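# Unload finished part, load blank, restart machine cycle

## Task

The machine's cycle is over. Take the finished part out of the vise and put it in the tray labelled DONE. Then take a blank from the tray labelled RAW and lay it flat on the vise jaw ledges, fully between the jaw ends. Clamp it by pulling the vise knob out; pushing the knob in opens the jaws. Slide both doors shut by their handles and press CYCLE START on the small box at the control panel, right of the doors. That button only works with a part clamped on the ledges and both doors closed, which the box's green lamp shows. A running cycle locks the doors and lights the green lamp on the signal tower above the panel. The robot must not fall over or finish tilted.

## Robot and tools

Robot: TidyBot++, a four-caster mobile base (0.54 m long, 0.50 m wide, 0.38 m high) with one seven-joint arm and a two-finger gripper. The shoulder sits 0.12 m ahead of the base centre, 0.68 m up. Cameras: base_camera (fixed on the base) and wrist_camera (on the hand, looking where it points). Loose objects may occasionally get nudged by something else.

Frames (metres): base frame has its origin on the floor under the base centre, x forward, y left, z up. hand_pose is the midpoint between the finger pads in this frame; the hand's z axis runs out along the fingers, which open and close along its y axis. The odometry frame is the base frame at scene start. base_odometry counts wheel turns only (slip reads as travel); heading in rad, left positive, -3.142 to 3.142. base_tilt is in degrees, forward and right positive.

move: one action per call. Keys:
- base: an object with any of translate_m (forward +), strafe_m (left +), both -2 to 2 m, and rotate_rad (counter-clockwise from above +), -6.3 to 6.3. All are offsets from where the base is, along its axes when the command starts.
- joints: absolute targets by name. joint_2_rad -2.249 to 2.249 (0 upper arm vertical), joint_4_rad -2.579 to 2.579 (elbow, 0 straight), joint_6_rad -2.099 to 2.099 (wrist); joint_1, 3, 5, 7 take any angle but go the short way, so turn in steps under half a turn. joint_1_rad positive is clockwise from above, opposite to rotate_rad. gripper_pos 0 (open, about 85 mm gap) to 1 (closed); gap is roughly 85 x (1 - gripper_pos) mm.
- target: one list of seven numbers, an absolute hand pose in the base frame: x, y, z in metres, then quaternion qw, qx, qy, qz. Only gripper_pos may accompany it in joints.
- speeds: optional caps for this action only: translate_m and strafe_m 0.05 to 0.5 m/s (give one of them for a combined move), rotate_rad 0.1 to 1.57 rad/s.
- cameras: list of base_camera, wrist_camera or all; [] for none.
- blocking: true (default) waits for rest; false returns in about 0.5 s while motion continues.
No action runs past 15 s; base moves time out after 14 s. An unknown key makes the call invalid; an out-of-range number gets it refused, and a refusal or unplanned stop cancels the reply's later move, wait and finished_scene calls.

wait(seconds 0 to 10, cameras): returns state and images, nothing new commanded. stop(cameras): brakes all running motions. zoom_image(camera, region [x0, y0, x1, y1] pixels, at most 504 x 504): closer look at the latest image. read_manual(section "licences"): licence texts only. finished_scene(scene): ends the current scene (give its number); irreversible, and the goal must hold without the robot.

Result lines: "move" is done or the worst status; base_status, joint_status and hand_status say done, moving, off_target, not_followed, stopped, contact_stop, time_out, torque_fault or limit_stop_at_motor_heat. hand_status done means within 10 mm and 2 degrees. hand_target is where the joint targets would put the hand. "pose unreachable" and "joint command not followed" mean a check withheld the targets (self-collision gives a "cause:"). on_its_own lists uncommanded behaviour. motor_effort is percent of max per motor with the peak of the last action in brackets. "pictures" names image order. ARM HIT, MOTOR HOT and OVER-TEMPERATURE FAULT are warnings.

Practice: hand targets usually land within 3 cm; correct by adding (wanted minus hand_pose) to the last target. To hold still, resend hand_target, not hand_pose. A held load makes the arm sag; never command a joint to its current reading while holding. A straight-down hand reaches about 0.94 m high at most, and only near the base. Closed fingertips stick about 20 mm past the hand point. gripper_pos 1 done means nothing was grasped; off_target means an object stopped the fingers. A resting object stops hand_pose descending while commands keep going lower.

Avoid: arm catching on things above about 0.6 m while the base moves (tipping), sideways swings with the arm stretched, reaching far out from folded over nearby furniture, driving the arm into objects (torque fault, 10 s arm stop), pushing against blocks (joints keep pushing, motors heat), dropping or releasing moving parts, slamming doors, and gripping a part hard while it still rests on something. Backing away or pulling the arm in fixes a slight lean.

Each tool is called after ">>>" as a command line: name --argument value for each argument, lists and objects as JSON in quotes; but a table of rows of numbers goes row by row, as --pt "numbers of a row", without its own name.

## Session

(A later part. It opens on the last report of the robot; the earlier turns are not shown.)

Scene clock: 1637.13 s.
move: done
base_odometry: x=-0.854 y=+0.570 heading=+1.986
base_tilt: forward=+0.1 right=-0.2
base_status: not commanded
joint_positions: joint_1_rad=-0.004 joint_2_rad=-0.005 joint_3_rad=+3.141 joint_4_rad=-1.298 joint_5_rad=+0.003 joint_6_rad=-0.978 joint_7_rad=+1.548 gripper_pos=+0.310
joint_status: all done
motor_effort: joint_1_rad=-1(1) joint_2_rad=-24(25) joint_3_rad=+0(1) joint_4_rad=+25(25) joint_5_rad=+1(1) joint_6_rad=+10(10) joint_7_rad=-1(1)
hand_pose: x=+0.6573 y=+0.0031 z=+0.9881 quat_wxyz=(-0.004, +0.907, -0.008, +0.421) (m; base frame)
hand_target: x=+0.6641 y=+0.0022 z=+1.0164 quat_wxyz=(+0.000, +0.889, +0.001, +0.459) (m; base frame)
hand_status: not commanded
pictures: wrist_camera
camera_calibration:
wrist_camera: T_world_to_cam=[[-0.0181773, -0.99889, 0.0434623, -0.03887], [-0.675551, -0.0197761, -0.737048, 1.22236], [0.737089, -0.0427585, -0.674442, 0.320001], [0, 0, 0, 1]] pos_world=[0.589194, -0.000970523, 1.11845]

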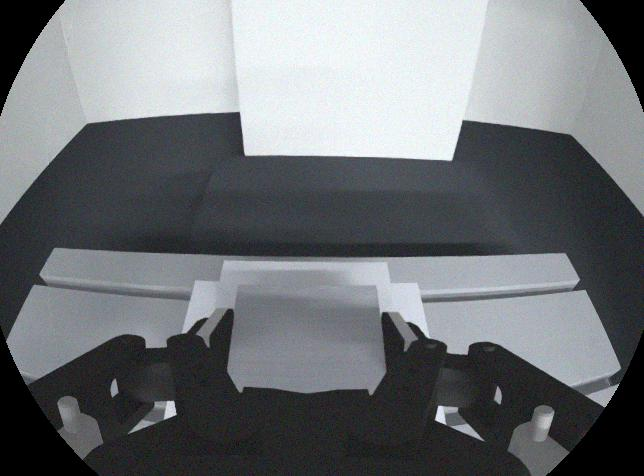

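>>> move --joints '{"joint_4_rad": -1.296, "joint_6_rad": -0.918}' --cameras '["wrist_camera"]'

>>> zoom_image --camera "wrist_camera" --region '[200, 200, 420, 340]'

Scene clock: 1652.67 s.
move: done
base_odometry: x=-0.854 y=+0.570 heading=+1.986
base_tilt: forward=+0.2 right=-0.2
base_status: not commanded
joint_positions: joint_1_rad=-0.004 joint_2_rad=-0.007 joint_3_rad=+3.141 joint_4_rad=-1.303 joint_5_rad=+0.003 joint_6_rad=-0.972 joint_7_rad=+1.548 gripper_pos=+0.310
joint_status: all done
motor_effort: joint_1_rad=-1(1) joint_2_rad=-23(24) joint_3_rad=-1(1) joint_4_rad=+24(25) joint_5_rad=+1(1) joint_6_rad=+10(10) joint_7_rad=+0(1)
hand_pose: x=+0.6573 y=+0.0031 z=+0.9880 quat_wxyz=(-0.004, +0.906, -0.008, +0.423) (m; base frame)
hand_target: x=+0.6641 y=+0.0022 z=+1.0121 quat_wxyz=(+0.000, +0.890, +0.001, +0.456) (m; base frame)
hand_status: not commanded
pictures: wrist_camera
camera_calibration:
wrist_camera: T_world_to_cam=[[-0.0183121, -0.99889, 0.0433892, -0.0387015], [-0.672953, -0.0197816, -0.739421, 1.22293], [0.739458, -0.0427392, -0.671844, 0.315822], [0, 0, 0, 1]] pos_world=[0.588725, -0.000969122, 1.11812]

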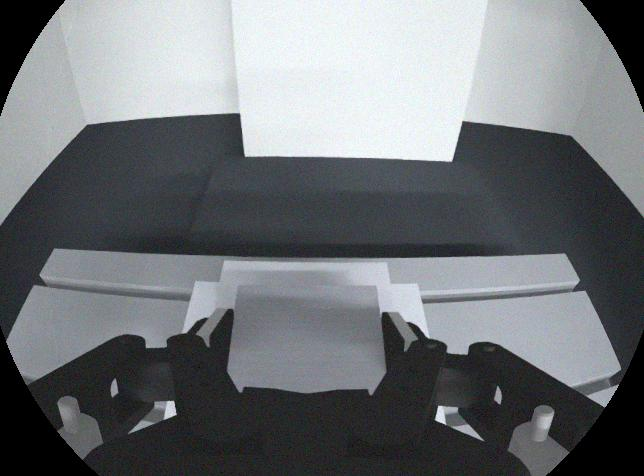

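Scaled by 2.291.

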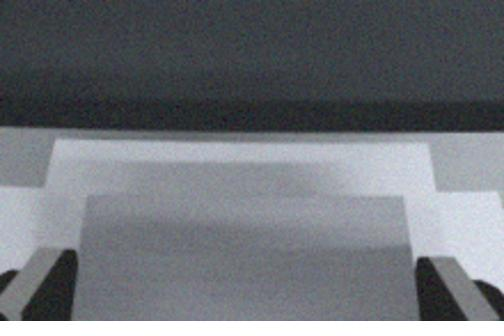

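>>> move --joints '{"gripper_pos": 0.0}' --cameras '["wrist_camera"]'

>>> zoom_image --camera "wrist_camera" --region '[180, 200, 440, 400]'

Scene clock: 1671.13 s.
move: done
base_odometry: x=-0.854 y=+0.570 heading=+1.986
base_tilt: forward=+0.2 right=-0.2
base_status: not commanded
joint_positions: joint_1_rad=-0.004 joint_2_rad=-0.017 joint_3_rad=+3.141 joint_4_rad=-1.301 joint_5_rad=+0.003 joint_6_rad=-0.950 joint_7_rad=+1.548 gripper_pos=+0.000
joint_status: all done
motor_effort: joint_1_rad=-1(1) joint_2_rad=-20(25) joint_3_rad=+0(1) joint_4_rad=+21(25) joint_5_rad=+1(1) joint_6_rad=+7(10) joint_7_rad=+0(1)
hand_pose: x=+0.6588 y=+0.0031 z=+0.9997 quat_wxyz=(-0.004, +0.899, -0.008, +0.438) (m; base frame)
hand_target: x=+0.6641 y=+0.0022 z=+1.0121 quat_wxyz=(+0.000, +0.890, +0.001, +0.456) (m; base frame)
hand_status: not commanded
pictures: wrist_camera
camera_calibration:
wrist_camera: T_world_to_cam=[[-0.019704, -0.998897, 0.0426198, -0.0374759], [-0.647613, -0.0197253, -0.761714, 1.23823], [0.761715, -0.04261, -0.64651, 0.282579], [0, 0, 0, 1]] pos_world=[0.58591, -0.000969325, 1.12746]

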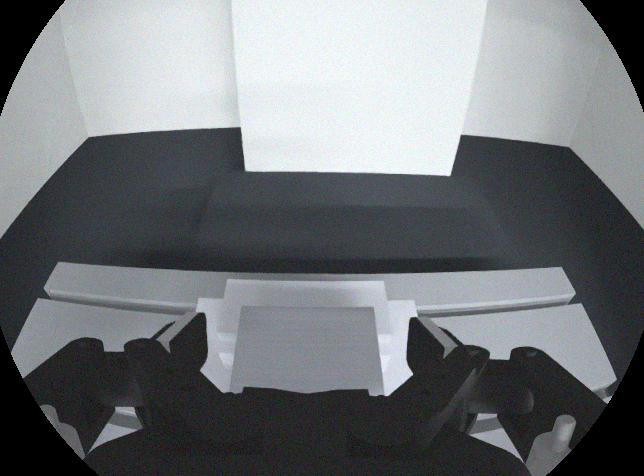

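Scaled by 1.938.

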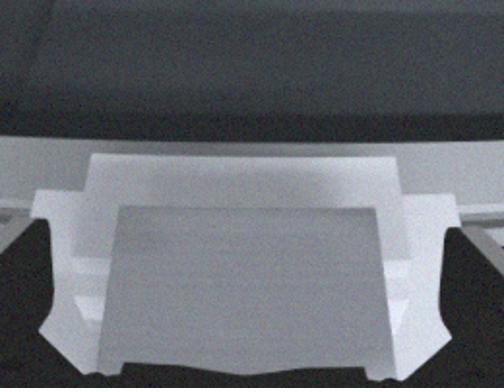

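>>> move --joints '{"joint_2_rad": 0.075, "joint_4_rad": -0.935, "joint_6_rad": -1.33}' --cameras '["wrist_camera"]'

>>> zoom_image --camera "wrist_camera" --region '[180, 200, 440, 440]'

Scene clock: 1680.10 s.
move: done
base_odometry: x=-0.854 y=+0.570 heading=+1.986
base_tilt: forward=+0.2 right=-0.2
base_status: not commanded
joint_positions: joint_1_rad=-0.004 joint_2_rad=+0.057 joint_3_rad=+3.141 joint_4_rad=-0.950 joint_5_rad=+0.003 joint_6_rad=-1.283 joint_7_rad=+1.548 gripper_pos=+0.000
joint_status: all done
motor_effort: joint_1_rad=-1(1) joint_2_rad=-21(22) joint_3_rad=-1(1) joint_4_rad=+19(22) joint_5_rad=+1(1) joint_6_rad=+6(8) joint_7_rad=+0(1)
hand_pose: x=+0.6427 y=+0.0029 z=+1.0652 quat_wxyz=(-0.004, +0.911, -0.008, +0.413) (m; base frame)
hand_target: x=+0.6404 y=+0.0021 z=+1.0521 quat_wxyz=(+0.000, +0.921, +0.001, +0.390) (m; base frame)
hand_status: not commanded
pictures: wrist_camera
camera_calibration:
wrist_camera: T_world_to_cam=[[-0.0181881, -0.998889, 0.0434662, -0.0426829], [-0.688668, -0.0190011, -0.724828, 1.26474], [0.724848, -0.0431171, -0.687558, 0.40458], [0, 0, 0, 1]] pos_world=[0.576948, -0.00115994, 1.19674]

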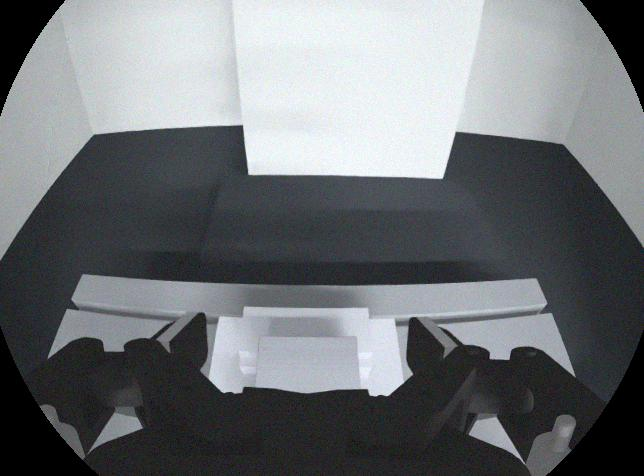

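Scaled by 1.938.

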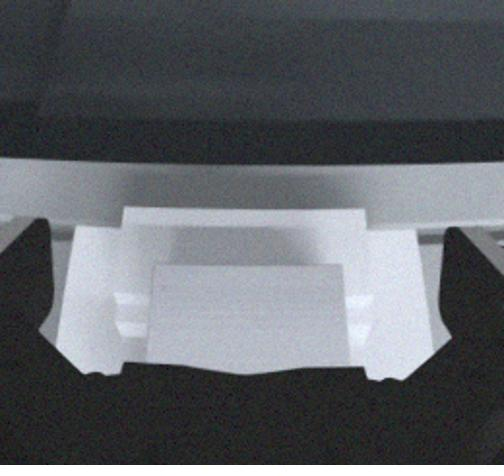

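>>> move --base '{"translate_m": -0.12}' --cameras '["wrist_camera"]'

>>> zoom_image --camera "wrist_camera" --region '[180, 140, 440, 340]'

Scene clock: 1715.47 s.
move: done
base_odometry: x=-0.805 y=+0.460 heading=+1.986
base_tilt: forward=+0.2 right=-0.2
base_status: done
joint_positions: joint_1_rad=-0.004 joint_2_rad=+0.065 joint_3_rad=+3.141 joint_4_rad=-0.945 joint_5_rad=+0.003 joint_6_rad=-1.290 joint_7_rad=+1.548 gripper_pos=+0.000
joint_status: not commanded
motor_effort: joint_1_rad=-1(2) joint_2_rad=-21(25) joint_3_rad=-1(1) joint_4_rad=+19(20) joint_5_rad=+1(1) joint_6_rad=+6(7) joint_7_rad=+0(1)
hand_pose: x=+0.6447 y=+0.0029 z=+1.0614 quat_wxyz=(-0.004, +0.913, -0.008, +0.408) (m; base frame)
hand_target: x=+0.6404 y=+0.0021 z=+1.0521 quat_wxyz=(+0.000, +0.921, +0.001, +0.390) (m; base frame)
hand_status: not commanded
pictures: wrist_camera
camera_calibration:
wrist_camera: T_world_to_cam=[[-0.0177406, -0.998888, 0.0436885, -0.0430021], [-0.696335, -0.0190127, -0.717465, 1.26051], [0.717498, -0.0431501, -0.695223, 0.413408], [0, 0, 0, 1]] pos_world=[0.580356, -0.00114995, 1.19366]

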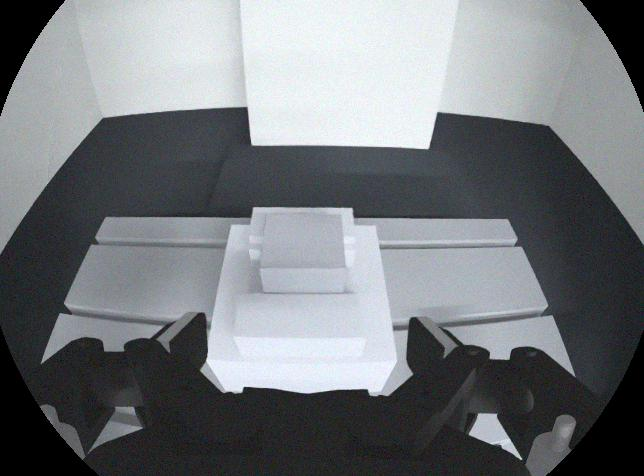

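Scaled by 1.938.

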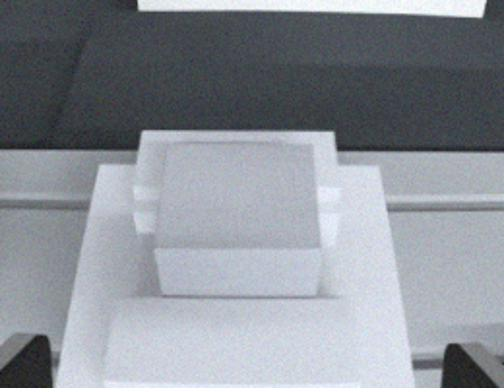

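>>> move --base '{"translate_m": -0.194, "strafe_m": -0.198, "rotate_rad": 0.026}' --cameras '[]'

>>> move --joints '{"joint_1_rad": 0, "joint_2_rad": 0.006, "joint_3_rad": 3.14, "joint_4_rad": -2.431, "joint_5_rad": 0, "joint_6_rad": 0.892, "joint_7_rad": 1.5708, "gripper_pos": 0.45}' --cameras '["wrist_camera"]'

Scene clock: 1736.90 s.
move: done
base_odometry: x=-0.546 y=+0.362 heading=+2.011
base_tilt: forward=+0.2 right=-0.1
base_status: done
joint_positions: joint_1_rad=-0.004 joint_2_rad=+0.065 joint_3_rad=+3.139 joint_4_rad=-0.945 joint_5_rad=+0.003 joint_6_rad=-1.290 joint_7_rad=+1.548 gripper_pos=+0.000
joint_status: not commanded
motor_effort: joint_1_rad=-1(3) joint_2_rad=-21(24) joint_3_rad=-1(2) joint_4_rad=+19(19) joint_5_rad=+1(2) joint_6_rad=+7(7) joint_7_rad=+0(1)
hand_pose: x=+0.6444 y=+0.0039 z=+1.0616 quat_wxyz=(-0.005, +0.913, -0.007, +0.408) (m; base frame)
hand_target: x=+0.6404 y=+0.0021 z=+1.0521 quat_wxyz=(+0.000, +0.921, +0.001, +0.390) (m; base frame)
hand_status: not commanded
pictures: none
No camera images: "cameras" was empty.

Scene clock: 1740.20 s.
move: done
base_odometry: x=-0.546 y=+0.362 heading=+2.011
base_tilt: forward=+0.2 right=-0.1
base_status: not commanded
joint_positions: joint_1_rad=-0.004 joint_2_rad=+0.014 joint_3_rad=+3.139 joint_4_rad=-2.420 joint_5_rad=+0.003 joint_6_rad=+0.851 joint_7_rad=+1.548 gripper_pos=+0.450
joint_status: all done
motor_effort: joint_1_rad=-1(1) joint_2_rad=-17(25) joint_3_rad=+0(1) joint_4_rad=+17(22) joint_5_rad=+1(2) joint_6_rad=+9(9) joint_7_rad=-1(2)
hand_pose: x=+0.6404 y=+0.0055 z=+0.8596 quat_wxyz=(-0.010, +0.712, -0.004, +0.703) (m; base frame)
hand_target: x=+0.6363 y=+0.0022 z=+0.8711 quat_wxyz=(-0.001, +0.698, +0.001, +0.716) (m; base frame)
hand_status: not commanded
pictures: wrist_camera
camera_calibration:
wrist_camera: T_world_to_cam=[[-0.0339277, -0.999237, 0.0193536, -0.000332915], [-0.0538005, -0.0175106, -0.998398, 0.942784], [0.997975, -0.0349146, -0.0531654, -0.45521], [0, 0, 0, 1]] pos_world=[0.504999, 0.000282602, 0.917079]

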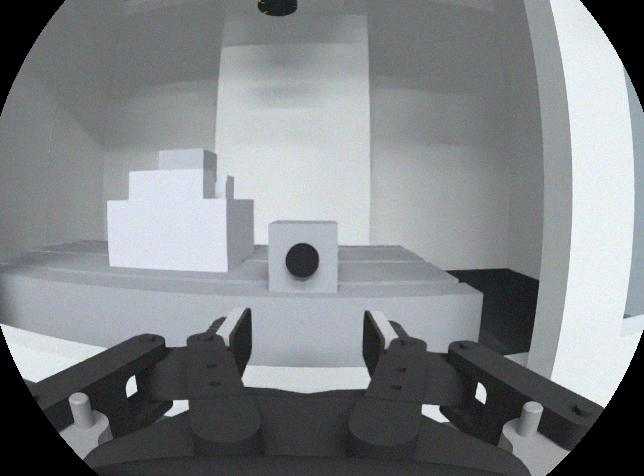

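>>> zoom_image --camera "wrist_camera" --region '[240, 200, 380, 310]'

>>> move --base '{"translate_m": 0.13, "strafe_m": 0.0055}' --speeds '{"translate_m": 0.25}' --joints '{"joint_2_rad": -0.006}' --cameras '["wrist_camera"]'

>>> zoom_image --camera "wrist_camera" --region '[200, 230, 420, 400]'

Scaled by 3.600.

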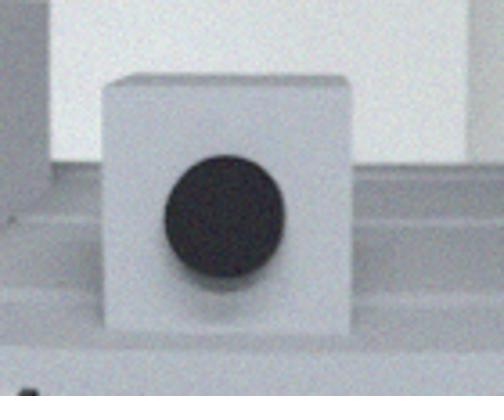

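Scene clock: 1779.07 s.
move: done
base_odometry: x=-0.606 y=+0.477 heading=+2.011
base_tilt: forward=+0.2 right=-0.2
base_status: done
joint_positions: joint_1_rad=-0.004 joint_2_rad=-0.004 joint_3_rad=+3.139 joint_4_rad=-2.425 joint_5_rad=+0.003 joint_6_rad=+0.856 joint_7_rad=+1.548 gripper_pos=+0.450
joint_status: all done
motor_effort: joint_1_rad=-1(2) joint_2_rad=-17(19) joint_3_rad=-1(1) joint_4_rad=+17(18) joint_5_rad=+1(1) joint_6_rad=+9(9) joint_7_rad=+0(2)
hand_pose: x=+0.6360 y=+0.0055 z=+0.8682 quat_wxyz=(-0.010, +0.705, -0.004, +0.709) (m; base frame)
hand_target: x=+0.6340 y=+0.0022 z=+0.8773 quat_wxyz=(-0.001, +0.694, +0.001, +0.720) (m; base frame)
hand_status: not commanded
pictures: wrist_camera
camera_calibration:
wrist_camera: T_world_to_cam=[[-0.0342742, -0.999239, 0.0186275, 0.000186475], [-0.0350257, -0.017426, -0.999234, 0.939924], [0.998799, -0.0349004, -0.0344018, -0.467201], [0, 0, 0, 1]] pos_world=[0.499567, 0.000259994, 0.923129]

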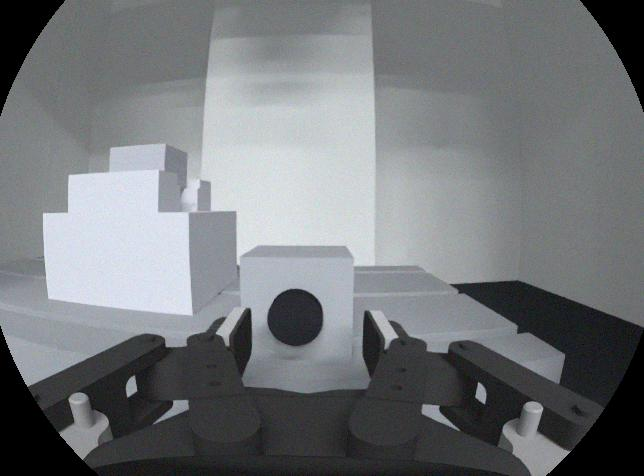

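Scaled by 2.291.

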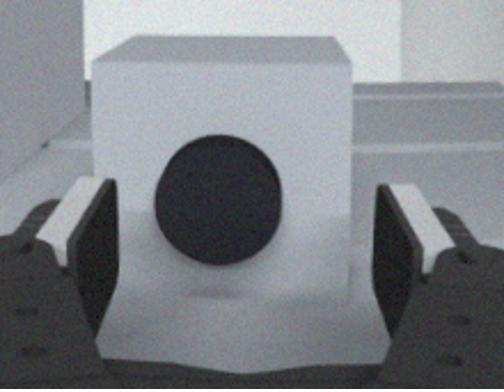

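>>> move --base '{"translate_m": 0.028, "strafe_m": 0.0065}' --speeds '{"translate_m": 0.1}' --cameras '["wrist_camera"]'

>>> zoom_image --camera "wrist_camera" --region '[200, 230, 420, 400]'

Scene clock: 1817.10 s.
move: done
base_odometry: x=-0.624 y=+0.500 heading=+2.011
base_tilt: forward=+0.2 right=-0.2
base_status: done
joint_positions: joint_1_rad=-0.004 joint_2_rad=-0.006 joint_3_rad=+3.139 joint_4_rad=-2.427 joint_5_rad=+0.003 joint_6_rad=+0.857 joint_7_rad=+1.548 gripper_pos=+0.450
joint_status: not commanded
motor_effort: joint_1_rad=-1(2) joint_2_rad=-17(19) joint_3_rad=+0(1) joint_4_rad=+17(18) joint_5_rad=+1(1) joint_6_rad=+9(9) joint_7_rad=+0(1)
hand_pose: x=+0.6352 y=+0.0055 z=+0.8685 quat_wxyz=(-0.010, +0.705, -0.004, +0.709) (m; base frame)
hand_target: x=+0.6340 y=+0.0022 z=+0.8773 quat_wxyz=(-0.001, +0.694, +0.001, +0.720) (m; base frame)
hand_status: not commanded
pictures: wrist_camera
camera_calibration:
wrist_camera: T_world_to_cam=[[-0.0342843, -0.999239, 0.0186091, 0.000175888], [-0.0344572, -0.0174272, -0.999254, 0.939782], [0.998818, -0.0348999, -0.0338335, -0.46697], [0, 0, 0, 1]] pos_world=[0.498806, 0.000256291, 0.923279]

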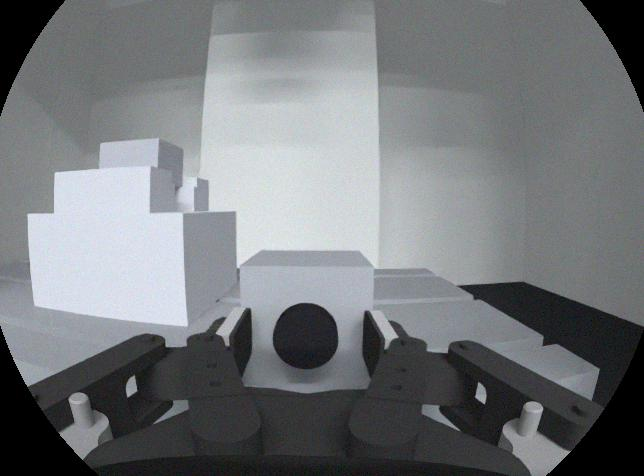

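Scaled by 2.291.

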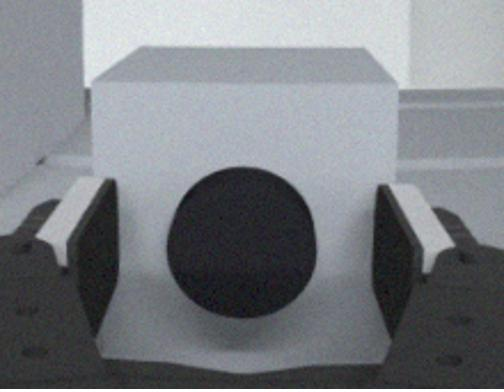

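>>> move --base '{"translate_m": 0.006, "strafe_m": 0.001}' --speeds '{"translate_m": 0.05}' --cameras '[]'

>>> move --joints '{"gripper_pos": 0.85}' --cameras '["wrist_camera"]'

Scene clock: 1838.50 s.
move: done
base_odometry: x=-0.627 y=+0.505 heading=+2.011
base_tilt: forward=+0.2 right=-0.2
base_status: done
joint_positions: joint_1_rad=-0.004 joint_2_rad=-0.011 joint_3_rad=+3.139 joint_4_rad=-2.433 joint_5_rad=+0.003 joint_6_rad=+0.859 joint_7_rad=+1.548 gripper_pos=+0.450
joint_status: not commanded
motor_effort: joint_1_rad=-1(2) joint_2_rad=-17(17) joint_3_rad=+0(1) joint_4_rad=+17(24) joint_5_rad=+1(2) joint_6_rad=+9(9) joint_7_rad=-1(1)
hand_pose: x=+0.6328 y=+0.0054 z=+0.8684 quat_wxyz=(-0.010, +0.704, -0.004, +0.710) (m; base frame)
hand_target: x=+0.6340 y=+0.0022 z=+0.8773 quat_wxyz=(-0.001, +0.694, +0.001, +0.720) (m; base frame)
hand_status: not commanded
pictures: none
No camera images: "cameras" was empty.

Scene clock: 1839.27 s.
move: off_target
base_odometry: x=-0.627 y=+0.505 heading=+2.011
base_tilt: forward=+0.2 right=-0.2
base_status: not commanded
joint_positions: joint_1_rad=-0.003 joint_2_rad=-0.016 joint_3_rad=+3.138 joint_4_rad=-2.439 joint_5_rad=+0.003 joint_6_rad=+0.859 joint_7_rad=+1.548 gripper_pos=+0.748
joint_status: gripper_pos off_target (ended at +0.748, target +0.850)
motor_effort: joint_1_rad=+1(8) joint_2_rad=-14(16) joint_3_rad=+1(7) joint_4_rad=+18(21) joint_5_rad=+0(6) joint_6_rad=+8(9) joint_7_rad=+1(2)
hand_pose: x=+0.6303 y=+0.0053 z=+0.8682 quat_wxyz=(-0.010, +0.705, -0.004, +0.710) (m; base frame)
hand_target: x=+0.6340 y=+0.0022 z=+0.8773 quat_wxyz=(-0.001, +0.694, +0.001, +0.720) (m; base frame)
hand_status: not commanded
pictures: wrist_camera
camera_calibration:
wrist_camera: T_world_to_cam=[[-0.0344201, -0.999226, 0.0190176, -0.000436862], [-0.0338649, -0.0178518, -0.999267, 0.938953], [0.998834, -0.0350389, -0.0332242, -0.46263], [0, 0, 0, 1]] pos_world=[0.493873, 0.000115447, 0.922902]

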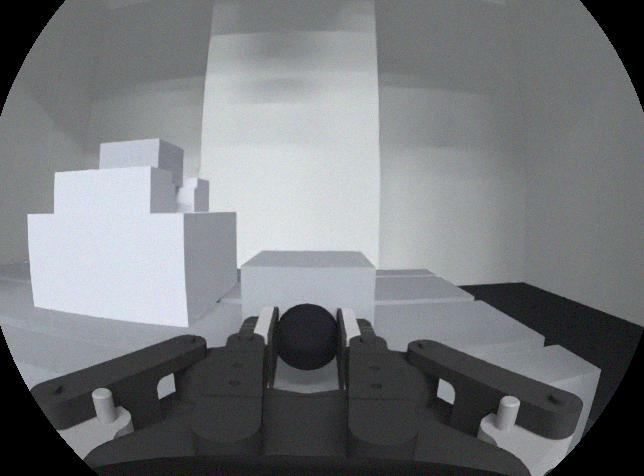

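>>> move --base '{"translate_m": -0.035}' --speeds '{"translate_m": 0.05}' --cameras '["wrist_camera"]'

>>> zoom_image --camera "wrist_camera" --region '[200, 230, 420, 400]'

>>> zoom_image --camera "wrist_camera" --region '[20, 120, 260, 330]'

Scene clock: 1847.47 s.
move: done
base_odometry: x=-0.612 y=+0.474 heading=+2.011
base_tilt: forward=+0.2 right=-0.2
base_status: done
joint_positions: joint_1_rad=-0.003 joint_2_rad=+0.034 joint_3_rad=+3.137 joint_4_rad=-2.387 joint_5_rad=+0.003 joint_6_rad=+0.860 joint_7_rad=+1.548 gripper_pos=+0.750
joint_status: not commanded
motor_effort: joint_1_rad=+0(4) joint_2_rad=-29(31) joint_3_rad=+0(3) joint_4_rad=+7(18) joint_5_rad=+0(2) joint_6_rad=+10(11) joint_7_rad=-1(1)
hand_pose: x=+0.6519 y=+0.0062 z=+0.8687 quat_wxyz=(-0.011, +0.704, -0.004, +0.710) (m; base frame)
hand_target: x=+0.6340 y=+0.0022 z=+0.8773 quat_wxyz=(-0.001, +0.694, +0.001, +0.720) (m; base frame)
hand_status: not commanded
pictures: wrist_camera
camera_calibration:
wrist_camera: T_world_to_cam=[[-0.0330138, -0.999279, 0.0187314, 0.000481233], [-0.032179, -0.0176691, -0.999326, 0.93922], [0.998937, -0.0335943, -0.0315724, -0.485569], [0, 0, 0, 1]] pos_world=[0.515292, 0.000763707, 0.923248]

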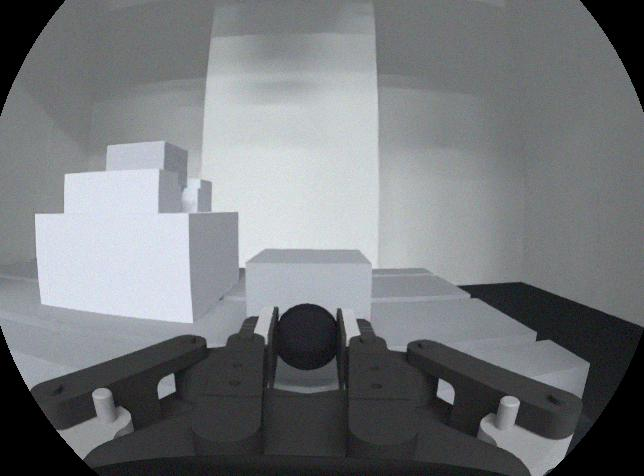

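Scaled by 2.291.

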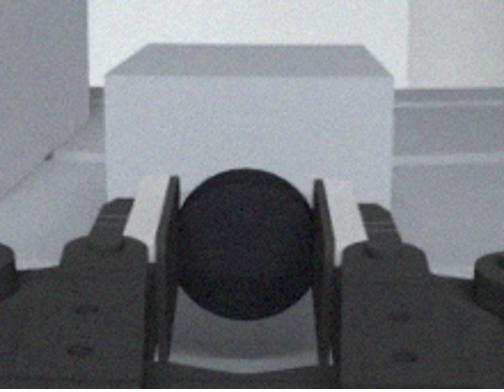

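Scaled by 2.100.

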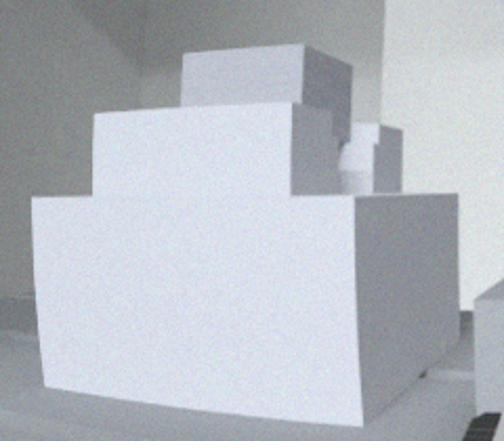

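>>> move --base '{"translate_m": 0.016}' --speeds '{"translate_m": 0.05}' --cameras '[]'

>>> move --joints '{"gripper_pos": 0.4}' --cameras '["wrist_camera"]'

>>> zoom_image --camera "wrist_camera" --region '[200, 230, 420, 400]'

>>> zoom_image --camera "wrist_camera" --region '[20, 120, 260, 330]'

Scene clock: 1870.27 s.
move: done
base_odometry: x=-0.619 y=+0.488 heading=+2.011
base_tilt: forward=+0.3 right=-0.2
base_status: done
joint_positions: joint_1_rad=-0.003 joint_2_rad=-0.002 joint_3_rad=+3.139 joint_4_rad=-2.425 joint_5_rad=+0.003 joint_6_rad=+0.861 joint_7_rad=+1.548 gripper_pos=+0.750
joint_status: not commanded
motor_effort: joint_1_rad=-1(3) joint_2_rad=-21(28) joint_3_rad=-1(3) joint_4_rad=+14(18) joint_5_rad=+1(3) joint_6_rad=+10(11) joint_7_rad=+0(1)
hand_pose: x=+0.6363 y=+0.0051 z=+0.8684 quat_wxyz=(-0.010, +0.704, -0.004, +0.710) (m; base frame)
hand_target: x=+0.6340 y=+0.0022 z=+0.8773 quat_wxyz=(-0.001, +0.694, +0.001, +0.720) (m; base frame)
hand_status: not commanded
pictures: none
No camera images: "cameras" was empty.

Scene clock: 1871.07 s.
move: done
base_odometry: x=-0.619 y=+0.488 heading=+2.011
base_tilt: forward=+0.2 right=-0.2
base_status: not commanded
joint_positions: joint_1_rad=-0.003 joint_2_rad=-0.004 joint_3_rad=+3.139 joint_4_rad=-2.427 joint_5_rad=+0.003 joint_6_rad=+0.861 joint_7_rad=+1.548 gripper_pos=+0.400
joint_status: all done
motor_effort: joint_1_rad=+0(1) joint_2_rad=-17(21) joint_3_rad=-1(1) joint_4_rad=+17(18) joint_5_rad=+1(1) joint_6_rad=+9(9) joint_7_rad=+0(1)
hand_pose: x=+0.6356 y=+0.0050 z=+0.8689 quat_wxyz=(-0.010, +0.704, -0.004, +0.710) (m; base frame)
hand_target: x=+0.6340 y=+0.0022 z=+0.8773 quat_wxyz=(-0.001, +0.694, +0.001, +0.720) (m; base frame)
hand_status: not commanded
pictures: wrist_camera
camera_calibration:
wrist_camera: T_world_to_cam=[[-0.0350416, -0.999207, 0.0188848, -0.0000370766], [-0.0318111, -0.0177716, -0.999336, 0.9386], [0.998879, -0.0356191, -0.0311632, -0.469688], [0, 0, 0, 1]] pos_world=[0.499018, -0.0000864454, 0.923341]

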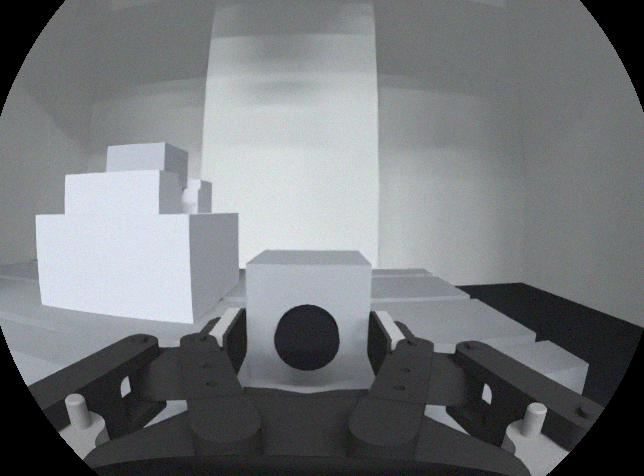

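Scaled by 2.291.

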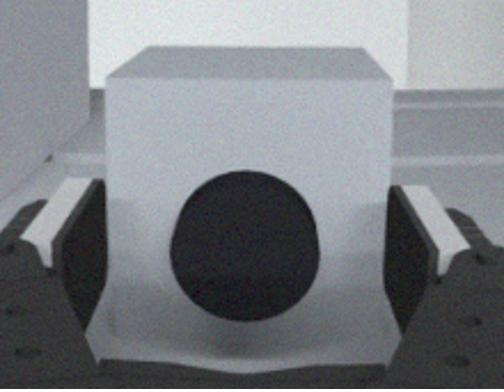

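Scaled by 2.100.

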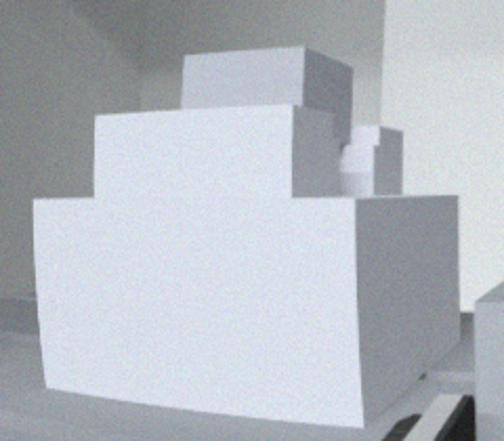

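>>> move --base '{"translate_m": -0.14}' --cameras '["wrist_camera"]'

>>> zoom_image --camera "wrist_camera" --region '[60, 120, 360, 320]'

Scene clock: 1917.10 s.
move: done
base_odometry: x=-0.559 y=+0.361 heading=+2.011
base_tilt: forward=+0.2 right=-0.2
base_status: done
joint_positions: joint_1_rad=-0.003 joint_2_rad=-0.014 joint_3_rad=+3.139 joint_4_rad=-2.430 joint_5_rad=+0.003 joint_6_rad=+0.862 joint_7_rad=+1.548 gripper_pos=+0.400
joint_status: not commanded
motor_effort: joint_1_rad=+0(1) joint_2_rad=-16(20) joint_3_rad=+0(1) joint_4_rad=+17(18) joint_5_rad=+1(1) joint_6_rad=+9(9) joint_7_rad=+0(1)
hand_pose: x=+0.6330 y=+0.0050 z=+0.8721 quat_wxyz=(-0.010, +0.702, -0.004, +0.713) (m; base frame)
hand_target: x=+0.6340 y=+0.0022 z=+0.8773 quat_wxyz=(-0.001, +0.694, +0.001, +0.720) (m; base frame)
hand_status: not commanded
pictures: wrist_camera
camera_calibration:
wrist_camera: T_world_to_cam=[[-0.0351611, -0.999208, 0.0186534, 0.0000769258], [-0.0254312, -0.0177644, -0.999519, 0.937874], [0.999058, -0.0356185, -0.0247864, -0.47261], [0, 0, 0, 1]] pos_world=[0.496019, -0.000096095, 0.925707]

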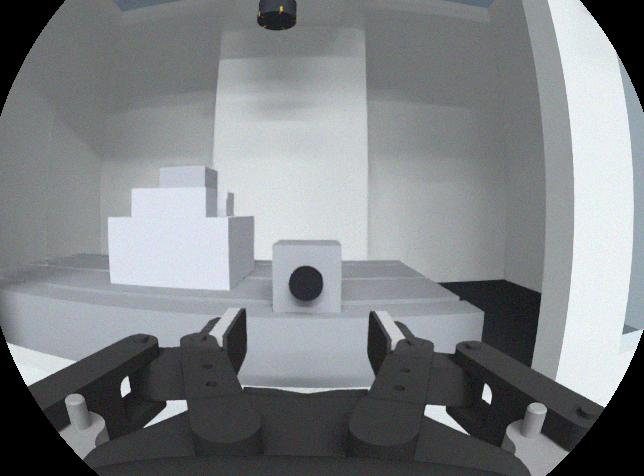

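Scaled by 1.680.

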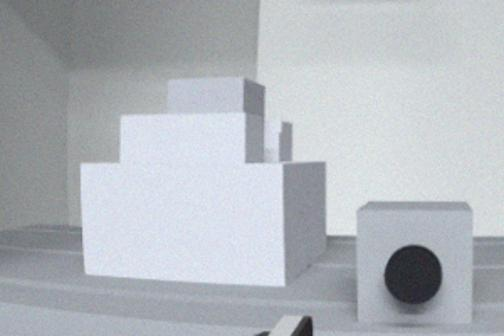

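>>> move --base '{"translate_m": -0.085, "strafe_m": 0.408}' --joints '{"joint_1_rad": 0, "joint_2_rad": -0.3, "joint_3_rad": 3.14, "joint_4_rad": -1.478, "joint_5_rad": 0, "joint_6_rad": -0.44, "joint_7_rad": 1.5708, "gripper_pos": 0.3}' --cameras '["wrist_camera"]'

Scene clock: 1930.57 s.
move: done
base_odometry: x=-0.892 y=+0.110 heading=+2.011
base_tilt: forward=+0.2 right=-0.2
base_status: done
joint_positions: joint_1_rad=-0.003 joint_2_rad=-0.296 joint_3_rad=+3.136 joint_4_rad=-1.491 joint_5_rad=+0.003 joint_6_rad=-0.392 joint_7_rad=+1.548 gripper_pos=+0.300
joint_status: all done
motor_effort: joint_1_rad=+0(3) joint_2_rad=-10(20) joint_3_rad=+0(3) joint_4_rad=+21(23) joint_5_rad=+1(2) joint_6_rad=+9(10) joint_7_rad=+0(2)
hand_pose: x=+0.5998 y=+0.0057 z=+1.1946 quat_wxyz=(-0.009, +0.713, -0.004, +0.701) (m; base frame)
hand_target: x=+0.5960 y=+0.0023 z=+1.1894 quat_wxyz=(+0.000, +0.724, +0.001, +0.690) (m; base frame)
hand_status: not commanded
pictures: wrist_camera
camera_calibration:
wrist_camera: T_world_to_cam=[[-0.0359041, -0.999101, 0.0225529, -0.0106519], [-0.0572068, -0.0204757, -0.998152, 1.27684], [0.997717, -0.037128, -0.0564202, -0.392893], [0, 0, 0, 1]] pos_world=[0.464657, 0.000914476, 1.25255]

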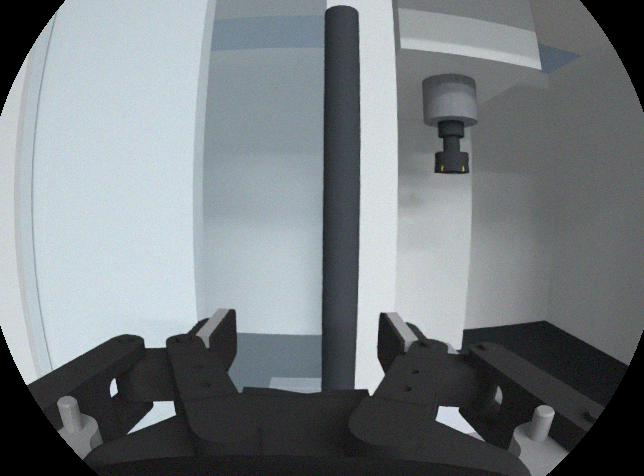

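>>> move --base '{"translate_m": 0.107, "strafe_m": -0.0185}' --speeds '{"translate_m": 0.25}' --cameras '["wrist_camera"]'

Scene clock: 1944.63 s.
move: done
base_odometry: x=-0.921 y=+0.215 heading=+2.012
base_tilt: forward=+0.2 right=-0.2
base_status: done
joint_positions: joint_1_rad=-0.003 joint_2_rad=-0.296 joint_3_rad=+3.136 joint_4_rad=-1.490 joint_5_rad=+0.003 joint_6_rad=-0.397 joint_7_rad=+1.548 gripper_pos=+0.300
joint_status: not commanded
motor_effort: joint_1_rad=-1(1) joint_2_rad=-10(14) joint_3_rad=+0(1) joint_4_rad=+21(23) joint_5_rad=+1(1) joint_6_rad=+9(9) joint_7_rad=-1(1)
hand_pose: x=+0.5996 y=+0.0057 z=+1.1939 quat_wxyz=(-0.008, +0.714, -0.004, +0.700) (m; base frame)
hand_target: x=+0.5960 y=+0.0023 z=+1.1894 quat_wxyz=(+0.000, +0.724, +0.001, +0.690) (m; base frame)
hand_status: not commanded
pictures: wrist_camera
camera_calibration:
wrist_camera: T_world_to_cam=[[-0.0358491, -0.999099, 0.0226964, -0.0108581], [-0.0605661, -0.0204971, -0.997954, 1.27791], [0.99752, -0.0371503, -0.0597767, -0.38853], [0, 0, 0, 1]] pos_world=[0.464575, 0.00091111, 1.25231]

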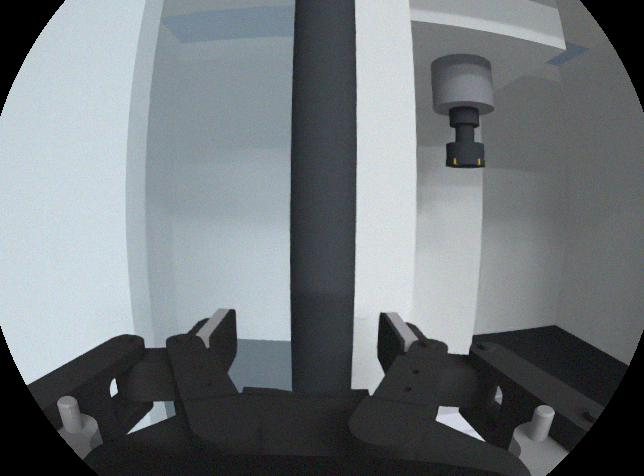

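>>> move --base '{"translate_m": 0.003, "strafe_m": -0.006}' --speeds '{"translate_m": 0.1}' --cameras '[]'

>>> move --joints '{"gripper_pos": 0.85}' --cameras '["wrist_camera"]'

Scene clock: 1952.97 s.
move: done
base_odometry: x=-0.917 y=+0.221 heading=+2.012
base_tilt: forward=+0.2 right=-0.1
base_status: done
joint_positions: joint_1_rad=-0.003 joint_2_rad=-0.297 joint_3_rad=+3.137 joint_4_rad=-1.490 joint_5_rad=+0.003 joint_6_rad=-0.397 joint_7_rad=+1.548 gripper_pos=+0.300
joint_status: not commanded
motor_effort: joint_1_rad=+0(2) joint_2_rad=-11(14) joint_3_rad=+0(2) joint_4_rad=+21(22) joint_5_rad=+1(1) joint_6_rad=+9(9) joint_7_rad=-1(1)
hand_pose: x=+0.5993 y=+0.0052 z=+1.1942 quat_wxyz=(-0.008, +0.714, -0.004, +0.700) (m; base frame)
hand_target: x=+0.5960 y=+0.0023 z=+1.1894 quat_wxyz=(+0.000, +0.724, +0.001, +0.690) (m; base frame)
hand_status: not commanded
pictures: none
No camera images: "cameras" was empty.

Scene clock: 1953.80 s.
move: off_target
base_odometry: x=-0.917 y=+0.221 heading=+2.012
base_tilt: forward=+0.2 right=-0.2
base_status: not commanded
joint_positions: joint_1_rad=-0.003 joint_2_rad=-0.298 joint_3_rad=+3.137 joint_4_rad=-1.490 joint_5_rad=+0.003 joint_6_rad=-0.398 joint_7_rad=+1.548 gripper_pos=+0.757
joint_status: gripper_pos off_target (ended at +0.757, target +0.850)
motor_effort: joint_1_rad=-1(2) joint_2_rad=-11(12) joint_3_rad=-1(1) joint_4_rad=+21(22) joint_5_rad=+0(1) joint_6_rad=+8(10) joint_7_rad=-2(2)
hand_pose: x=+0.5988 y=+0.0049 z=+1.1942 quat_wxyz=(-0.008, +0.714, -0.004, +0.700) (m; base frame)
hand_target: x=+0.5960 y=+0.0023 z=+1.1894 quat_wxyz=(+0.000, +0.724, +0.001, +0.690) (m; base frame)
hand_status: not commanded
pictures: wrist_camera
camera_calibration:
wrist_camera: T_world_to_cam=[[-0.0370349, -0.999064, 0.0223524, -0.01052], [-0.0606751, -0.0200785, -0.997956, 1.27816], [0.99747, -0.0383154, -0.0598747, -0.387682], [0, 0, 0, 1]] pos_world=[0.463864, 0.00029907, 1.25257]

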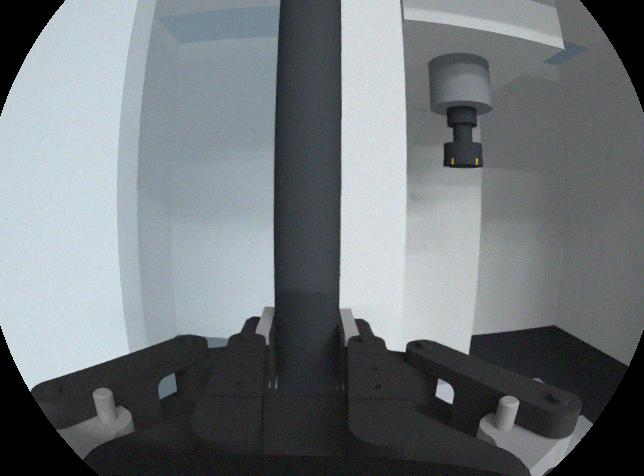

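>>> move --base '{"strafe_m": -0.33}' --speeds '{"strafe_m": 0.2}' --cameras '["wrist_camera"]'

Scene clock: 1961.03 s.
move: done
base_odometry: x=-0.619 y=+0.361 heading=+2.012
base_tilt: forward=+0.1 right=-0.1
base_status: done
joint_positions: joint_1_rad=-0.074 joint_2_rad=-0.290 joint_3_rad=+3.055 joint_4_rad=-1.477 joint_5_rad=+0.001 joint_6_rad=-0.409 joint_7_rad=+1.548 gripper_pos=+0.759
joint_status: not commanded
motor_effort: joint_1_rad=+12(19) joint_2_rad=-11(20) joint_3_rad=+14(24) joint_4_rad=+22(23) joint_5_rad=+5(9) joint_6_rad=+9(10) joint_7_rad=-1(2)
hand_pose: x=+0.5926 y=+0.0893 z=+1.1938 quat_wxyz=(-0.053, +0.714, +0.057, +0.696) (m; base frame)
hand_target: x=+0.5960 y=+0.0023 z=+1.1894 quat_wxyz=(+0.000, +0.724, +0.001, +0.690) (m; base frame)
hand_status: not commanded
pictures: wrist_camera
camera_calibration:
wrist_camera: T_world_to_cam=[[0.113972, -0.992532, 0.0434713, -0.0417444], [-0.0603959, -0.0505974, -0.996891, 1.28039], [0.991646, 0.110992, -0.0657116, -0.381145], [0, 0, 0, 1]] pos_world=[0.460049, 0.0656557, 1.25317]

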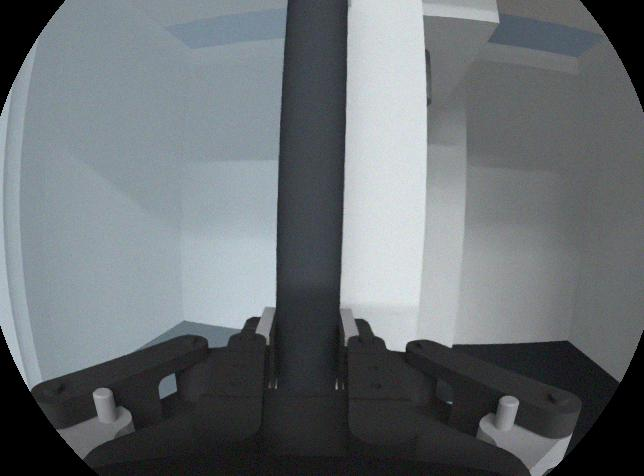

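>>> move --base '{"strafe_m": -0.025}' --speeds '{"strafe_m": 0.1}' --cameras '["wrist_camera"]'

Scene clock: 1967.10 s.
move: done
base_odometry: x=-0.597 y=+0.372 heading=+2.012
base_tilt: forward=+0.2 right=-0.2
base_status: done
joint_positions: joint_1_rad=-0.079 joint_2_rad=-0.285 joint_3_rad=+3.036 joint_4_rad=-1.472 joint_5_rad=+0.000 joint_6_rad=-0.410 joint_7_rad=+1.548 gripper_pos=+0.759
joint_status: not commanded
motor_effort: joint_1_rad=+13(18) joint_2_rad=-13(17) joint_3_rad=+17(22) joint_4_rad=+21(23) joint_5_rad=+6(8) joint_6_rad=+7(10) joint_7_rad=+0(1)
hand_pose: x=+0.5923 y=+0.1031 z=+1.1938 quat_wxyz=(-0.060, +0.714, +0.067, +0.695) (m; base frame)
hand_target: x=+0.5960 y=+0.0023 z=+1.1894 quat_wxyz=(+0.000, +0.724, +0.001, +0.690) (m; base frame)
hand_status: not commanded
pictures: wrist_camera
camera_calibration:
wrist_camera: T_world_to_cam=[[0.13712, -0.989414, 0.0475115, -0.0468983], [-0.0599794, -0.0561697, -0.996618, 1.28106], [0.988737, 0.133806, -0.0670464, -0.38144], [0, 0, 0, 1]] pos_world=[0.460412, 0.0765942, 1.25339]

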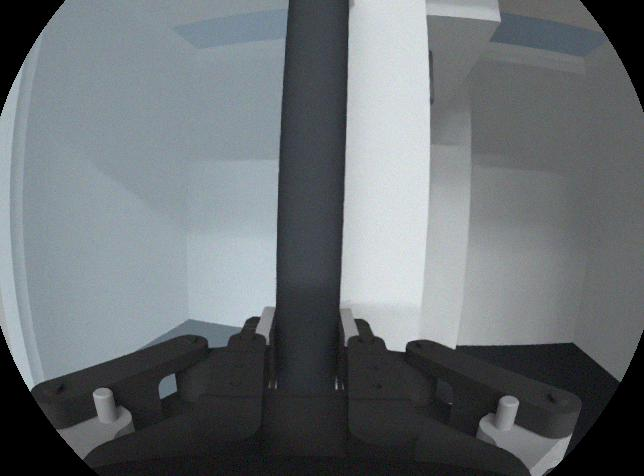

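>>> move --base '{"strafe_m": -0.015}' --speeds '{"strafe_m": 0.1}' --cameras '[]'

Scene clock: 1976.33 s.
move: done
base_odometry: x=-0.583 y=+0.378 heading=+2.012
base_tilt: forward=+0.2 right=-0.2
base_status: done
joint_positions: joint_1_rad=-0.083 joint_2_rad=-0.279 joint_3_rad=+3.021 joint_4_rad=-1.467 joint_5_rad=-0.001 joint_6_rad=-0.409 joint_7_rad=+1.548 gripper_pos=+0.759
joint_status: not commanded
motor_effort: joint_1_rad=+16(18) joint_2_rad=-16(18) joint_3_rad=+21(24) joint_4_rad=+19(21) joint_5_rad=+8(9) joint_6_rad=+4(8) joint_7_rad=+0(1)
hand_pose: x=+0.5922 y=+0.1144 z=+1.1938 quat_wxyz=(-0.065, +0.713, +0.075, +0.694) (m; base frame)
hand_target: x=+0.5960 y=+0.0023 z=+1.1894 quat_wxyz=(+0.000, +0.724, +0.001, +0.690) (m; base frame)
hand_status: not commanded
pictures: none
No camera images: "cameras" was empty.

>>> move --base '{"strafe_m": -0.015}' --speeds '{"strafe_m": 0.1}' --cameras '["wrist_camera"]'

Scene clock: 1981.40 s.
move: done
base_odometry: x=-0.570 y=+0.385 heading=+2.013
base_tilt: forward=+0.2 right=-0.2
base_status: done
joint_positions: joint_1_rad=-0.091 joint_2_rad=-0.273 joint_3_rad=+3.005 joint_4_rad=-1.462 joint_5_rad=-0.003 joint_6_rad=-0.407 joint_7_rad=+1.548 gripper_pos=+0.759
joint_status: not commanded
motor_effort: joint_1_rad=+19(21) joint_2_rad=-17(19) joint_3_rad=+24(27) joint_4_rad=+18(19) joint_5_rad=+9(10) joint_6_rad=+3(5) joint_7_rad=+0(1)
hand_pose: x=+0.5918 y=+0.1278 z=+1.1938 quat_wxyz=(-0.073, +0.712, +0.084, +0.693) (m; base frame)
hand_target: x=+0.5960 y=+0.0023 z=+1.1894 quat_wxyz=(+0.000, +0.724, +0.001, +0.690) (m; base frame)
hand_status: not commanded
pictures: wrist_camera
camera_calibration:
wrist_camera: T_world_to_cam=[[0.179269, -0.982408, 0.0523183, -0.0538807], [-0.0572518, -0.0635074, -0.996338, 1.28143], [0.982133, 0.175617, -0.0676295, -0.385029], [0, 0, 0, 1]] pos_world=[0.461172, 0.096065, 1.25352]

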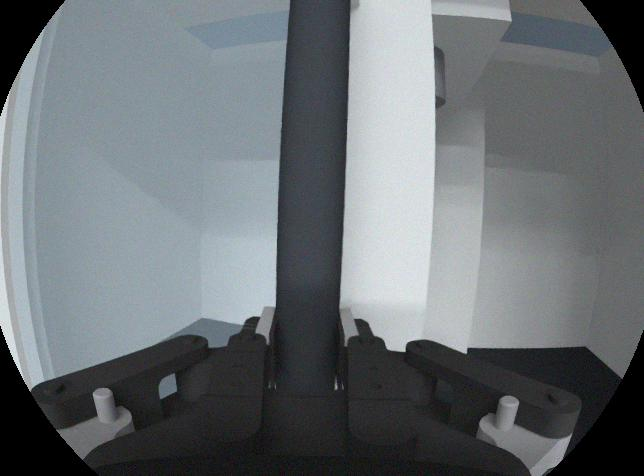

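>>> move --base '{"strafe_m": 0.115}' --speeds '{"strafe_m": 0.3}' --cameras '[]'

>>> move --joints '{"gripper_pos": 0.3}' --cameras '["wrist_camera"]'

Scene clock: 1989.90 s.
move: done
base_odometry: x=-0.674 y=+0.336 heading=+2.013
base_tilt: forward=+0.1 right=-0.1
base_status: done
joint_positions: joint_1_rad=-0.013 joint_2_rad=-0.311 joint_3_rad=+3.133 joint_4_rad=-1.485 joint_5_rad=-0.003 joint_6_rad=-0.430 joint_7_rad=+1.548 gripper_pos=+0.760
joint_status: not commanded
motor_effort: joint_1_rad=+0(20) joint_2_rad=-7(18) joint_3_rad=+1(24) joint_4_rad=+24(25) joint_5_rad=+0(9) joint_6_rad=+12(13) joint_7_rad=-2(3)
hand_pose: x=+0.5910 y=+0.0132 z=+1.1933 quat_wxyz=(-0.016, +0.719, +0.000, +0.695) (m; base frame)
hand_target: x=+0.5960 y=+0.0023 z=+1.1894 quat_wxyz=(+0.000, +0.724, +0.001, +0.690) (m; base frame)
hand_status: not commanded
pictures: none
No camera images: "cameras" was empty.

Scene clock: 1990.73 s.
move: done
base_odometry: x=-0.674 y=+0.336 heading=+2.013
base_tilt: forward=+0.2 right=-0.2
base_status: not commanded
joint_positions: joint_1_rad=-0.013 joint_2_rad=-0.306 joint_3_rad=+3.133 joint_4_rad=-1.483 joint_5_rad=-0.003 joint_6_rad=-0.430 joint_7_rad=+1.548 gripper_pos=+0.300
joint_status: all done
motor_effort: joint_1_rad=+0(1) joint_2_rad=-10(11) joint_3_rad=+0(1) joint_4_rad=+21(24) joint_5_rad=+1(1) joint_6_rad=+9(12) joint_7_rad=+0(3)
hand_pose: x=+0.5935 y=+0.0132 z=+1.1923 quat_wxyz=(-0.016, +0.720, +0.000, +0.694) (m; base frame)
hand_target: x=+0.5960 y=+0.0023 z=+1.1894 quat_wxyz=(+0.000, +0.724, +0.001, +0.690) (m; base frame)
hand_status: not commanded
pictures: wrist_camera
camera_calibration:
wrist_camera: T_world_to_cam=[[-0.0198756, -0.999629, 0.0186136, -0.00813105], [-0.0770322, -0.0170308, -0.996883, 1.28451], [0.99683, -0.0212475, -0.0766652, -0.361945], [0, 0, 0, 1]] pos_world=[0.459586, 0.00605784, 1.25291]

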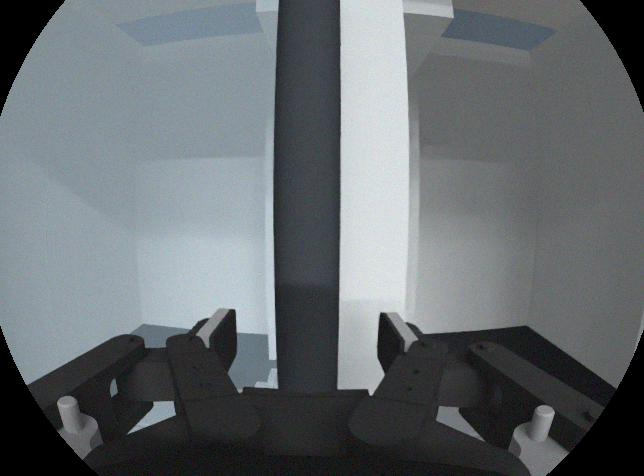

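>>> move --base '{"translate_m": -0.07}' --cameras '[]'

>>> move --base '{"translate_m": -0.04, "strafe_m": -0.32}' --cameras '["wrist_camera"]'

Scene clock: 2001.23 s.
move: done
base_odometry: x=-0.644 y=+0.272 heading=+2.013
base_tilt: forward=+0.2 right=-0.1
base_status: done
joint_positions: joint_1_rad=-0.013 joint_2_rad=-0.307 joint_3_rad=+3.133 joint_4_rad=-1.483 joint_5_rad=-0.003 joint_6_rad=-0.430 joint_7_rad=+1.548 gripper_pos=+0.300
joint_status: not commanded
motor_effort: joint_1_rad=-1(1) joint_2_rad=-10(14) joint_3_rad=+0(1) joint_4_rad=+21(22) joint_5_rad=+1(1) joint_6_rad=+8(9) joint_7_rad=-1(1)
hand_pose: x=+0.5929 y=+0.0132 z=+1.1930 quat_wxyz=(-0.016, +0.719, +0.000, +0.695) (m; base frame)
hand_target: x=+0.5960 y=+0.0023 z=+1.1894 quat_wxyz=(+0.000, +0.724, +0.001, +0.690) (m; base frame)
hand_status: not commanded
pictures: none
No camera images: "cameras" was empty.

Scene clock: 2003.17 s.
move: done
base_odometry: x=-0.337 y=+0.373 heading=+2.012
base_tilt: forward=+0.2 right=-0.1
base_status: done
joint_positions: joint_1_rad=-0.013 joint_2_rad=-0.307 joint_3_rad=+3.139 joint_4_rad=-1.483 joint_5_rad=-0.003 joint_6_rad=-0.430 joint_7_rad=+1.548 gripper_pos=+0.300
joint_status: not commanded
motor_effort: joint_1_rad=-1(2) joint_2_rad=-10(10) joint_3_rad=+0(2) joint_4_rad=+21(22) joint_5_rad=+1(1) joint_6_rad=+8(9) joint_7_rad=-1(1)
hand_pose: x=+0.5931 y=+0.0095 z=+1.1930 quat_wxyz=(-0.014, +0.719, -0.003, +0.695) (m; base frame)
hand_target: x=+0.5960 y=+0.0023 z=+1.1894 quat_wxyz=(+0.000, +0.724, +0.001, +0.690) (m; base frame)
hand_status: not commanded
pictures: wrist_camera
camera_calibration:
wrist_camera: T_world_to_cam=[[-0.0257874, -0.999527, 0.0167712, -0.00616507], [-0.0759486, -0.0147694, -0.997002, 1.28454], [0.996778, -0.0269839, -0.0755318, -0.362891], [0, 0, 0, 1]] pos_world=[0.459122, 0.00301747, 1.25338]

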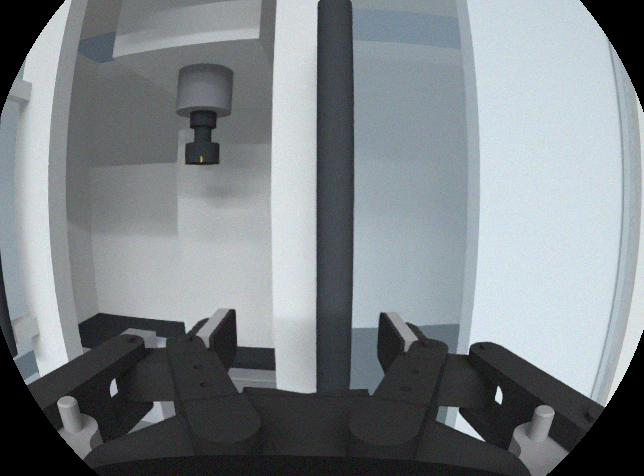

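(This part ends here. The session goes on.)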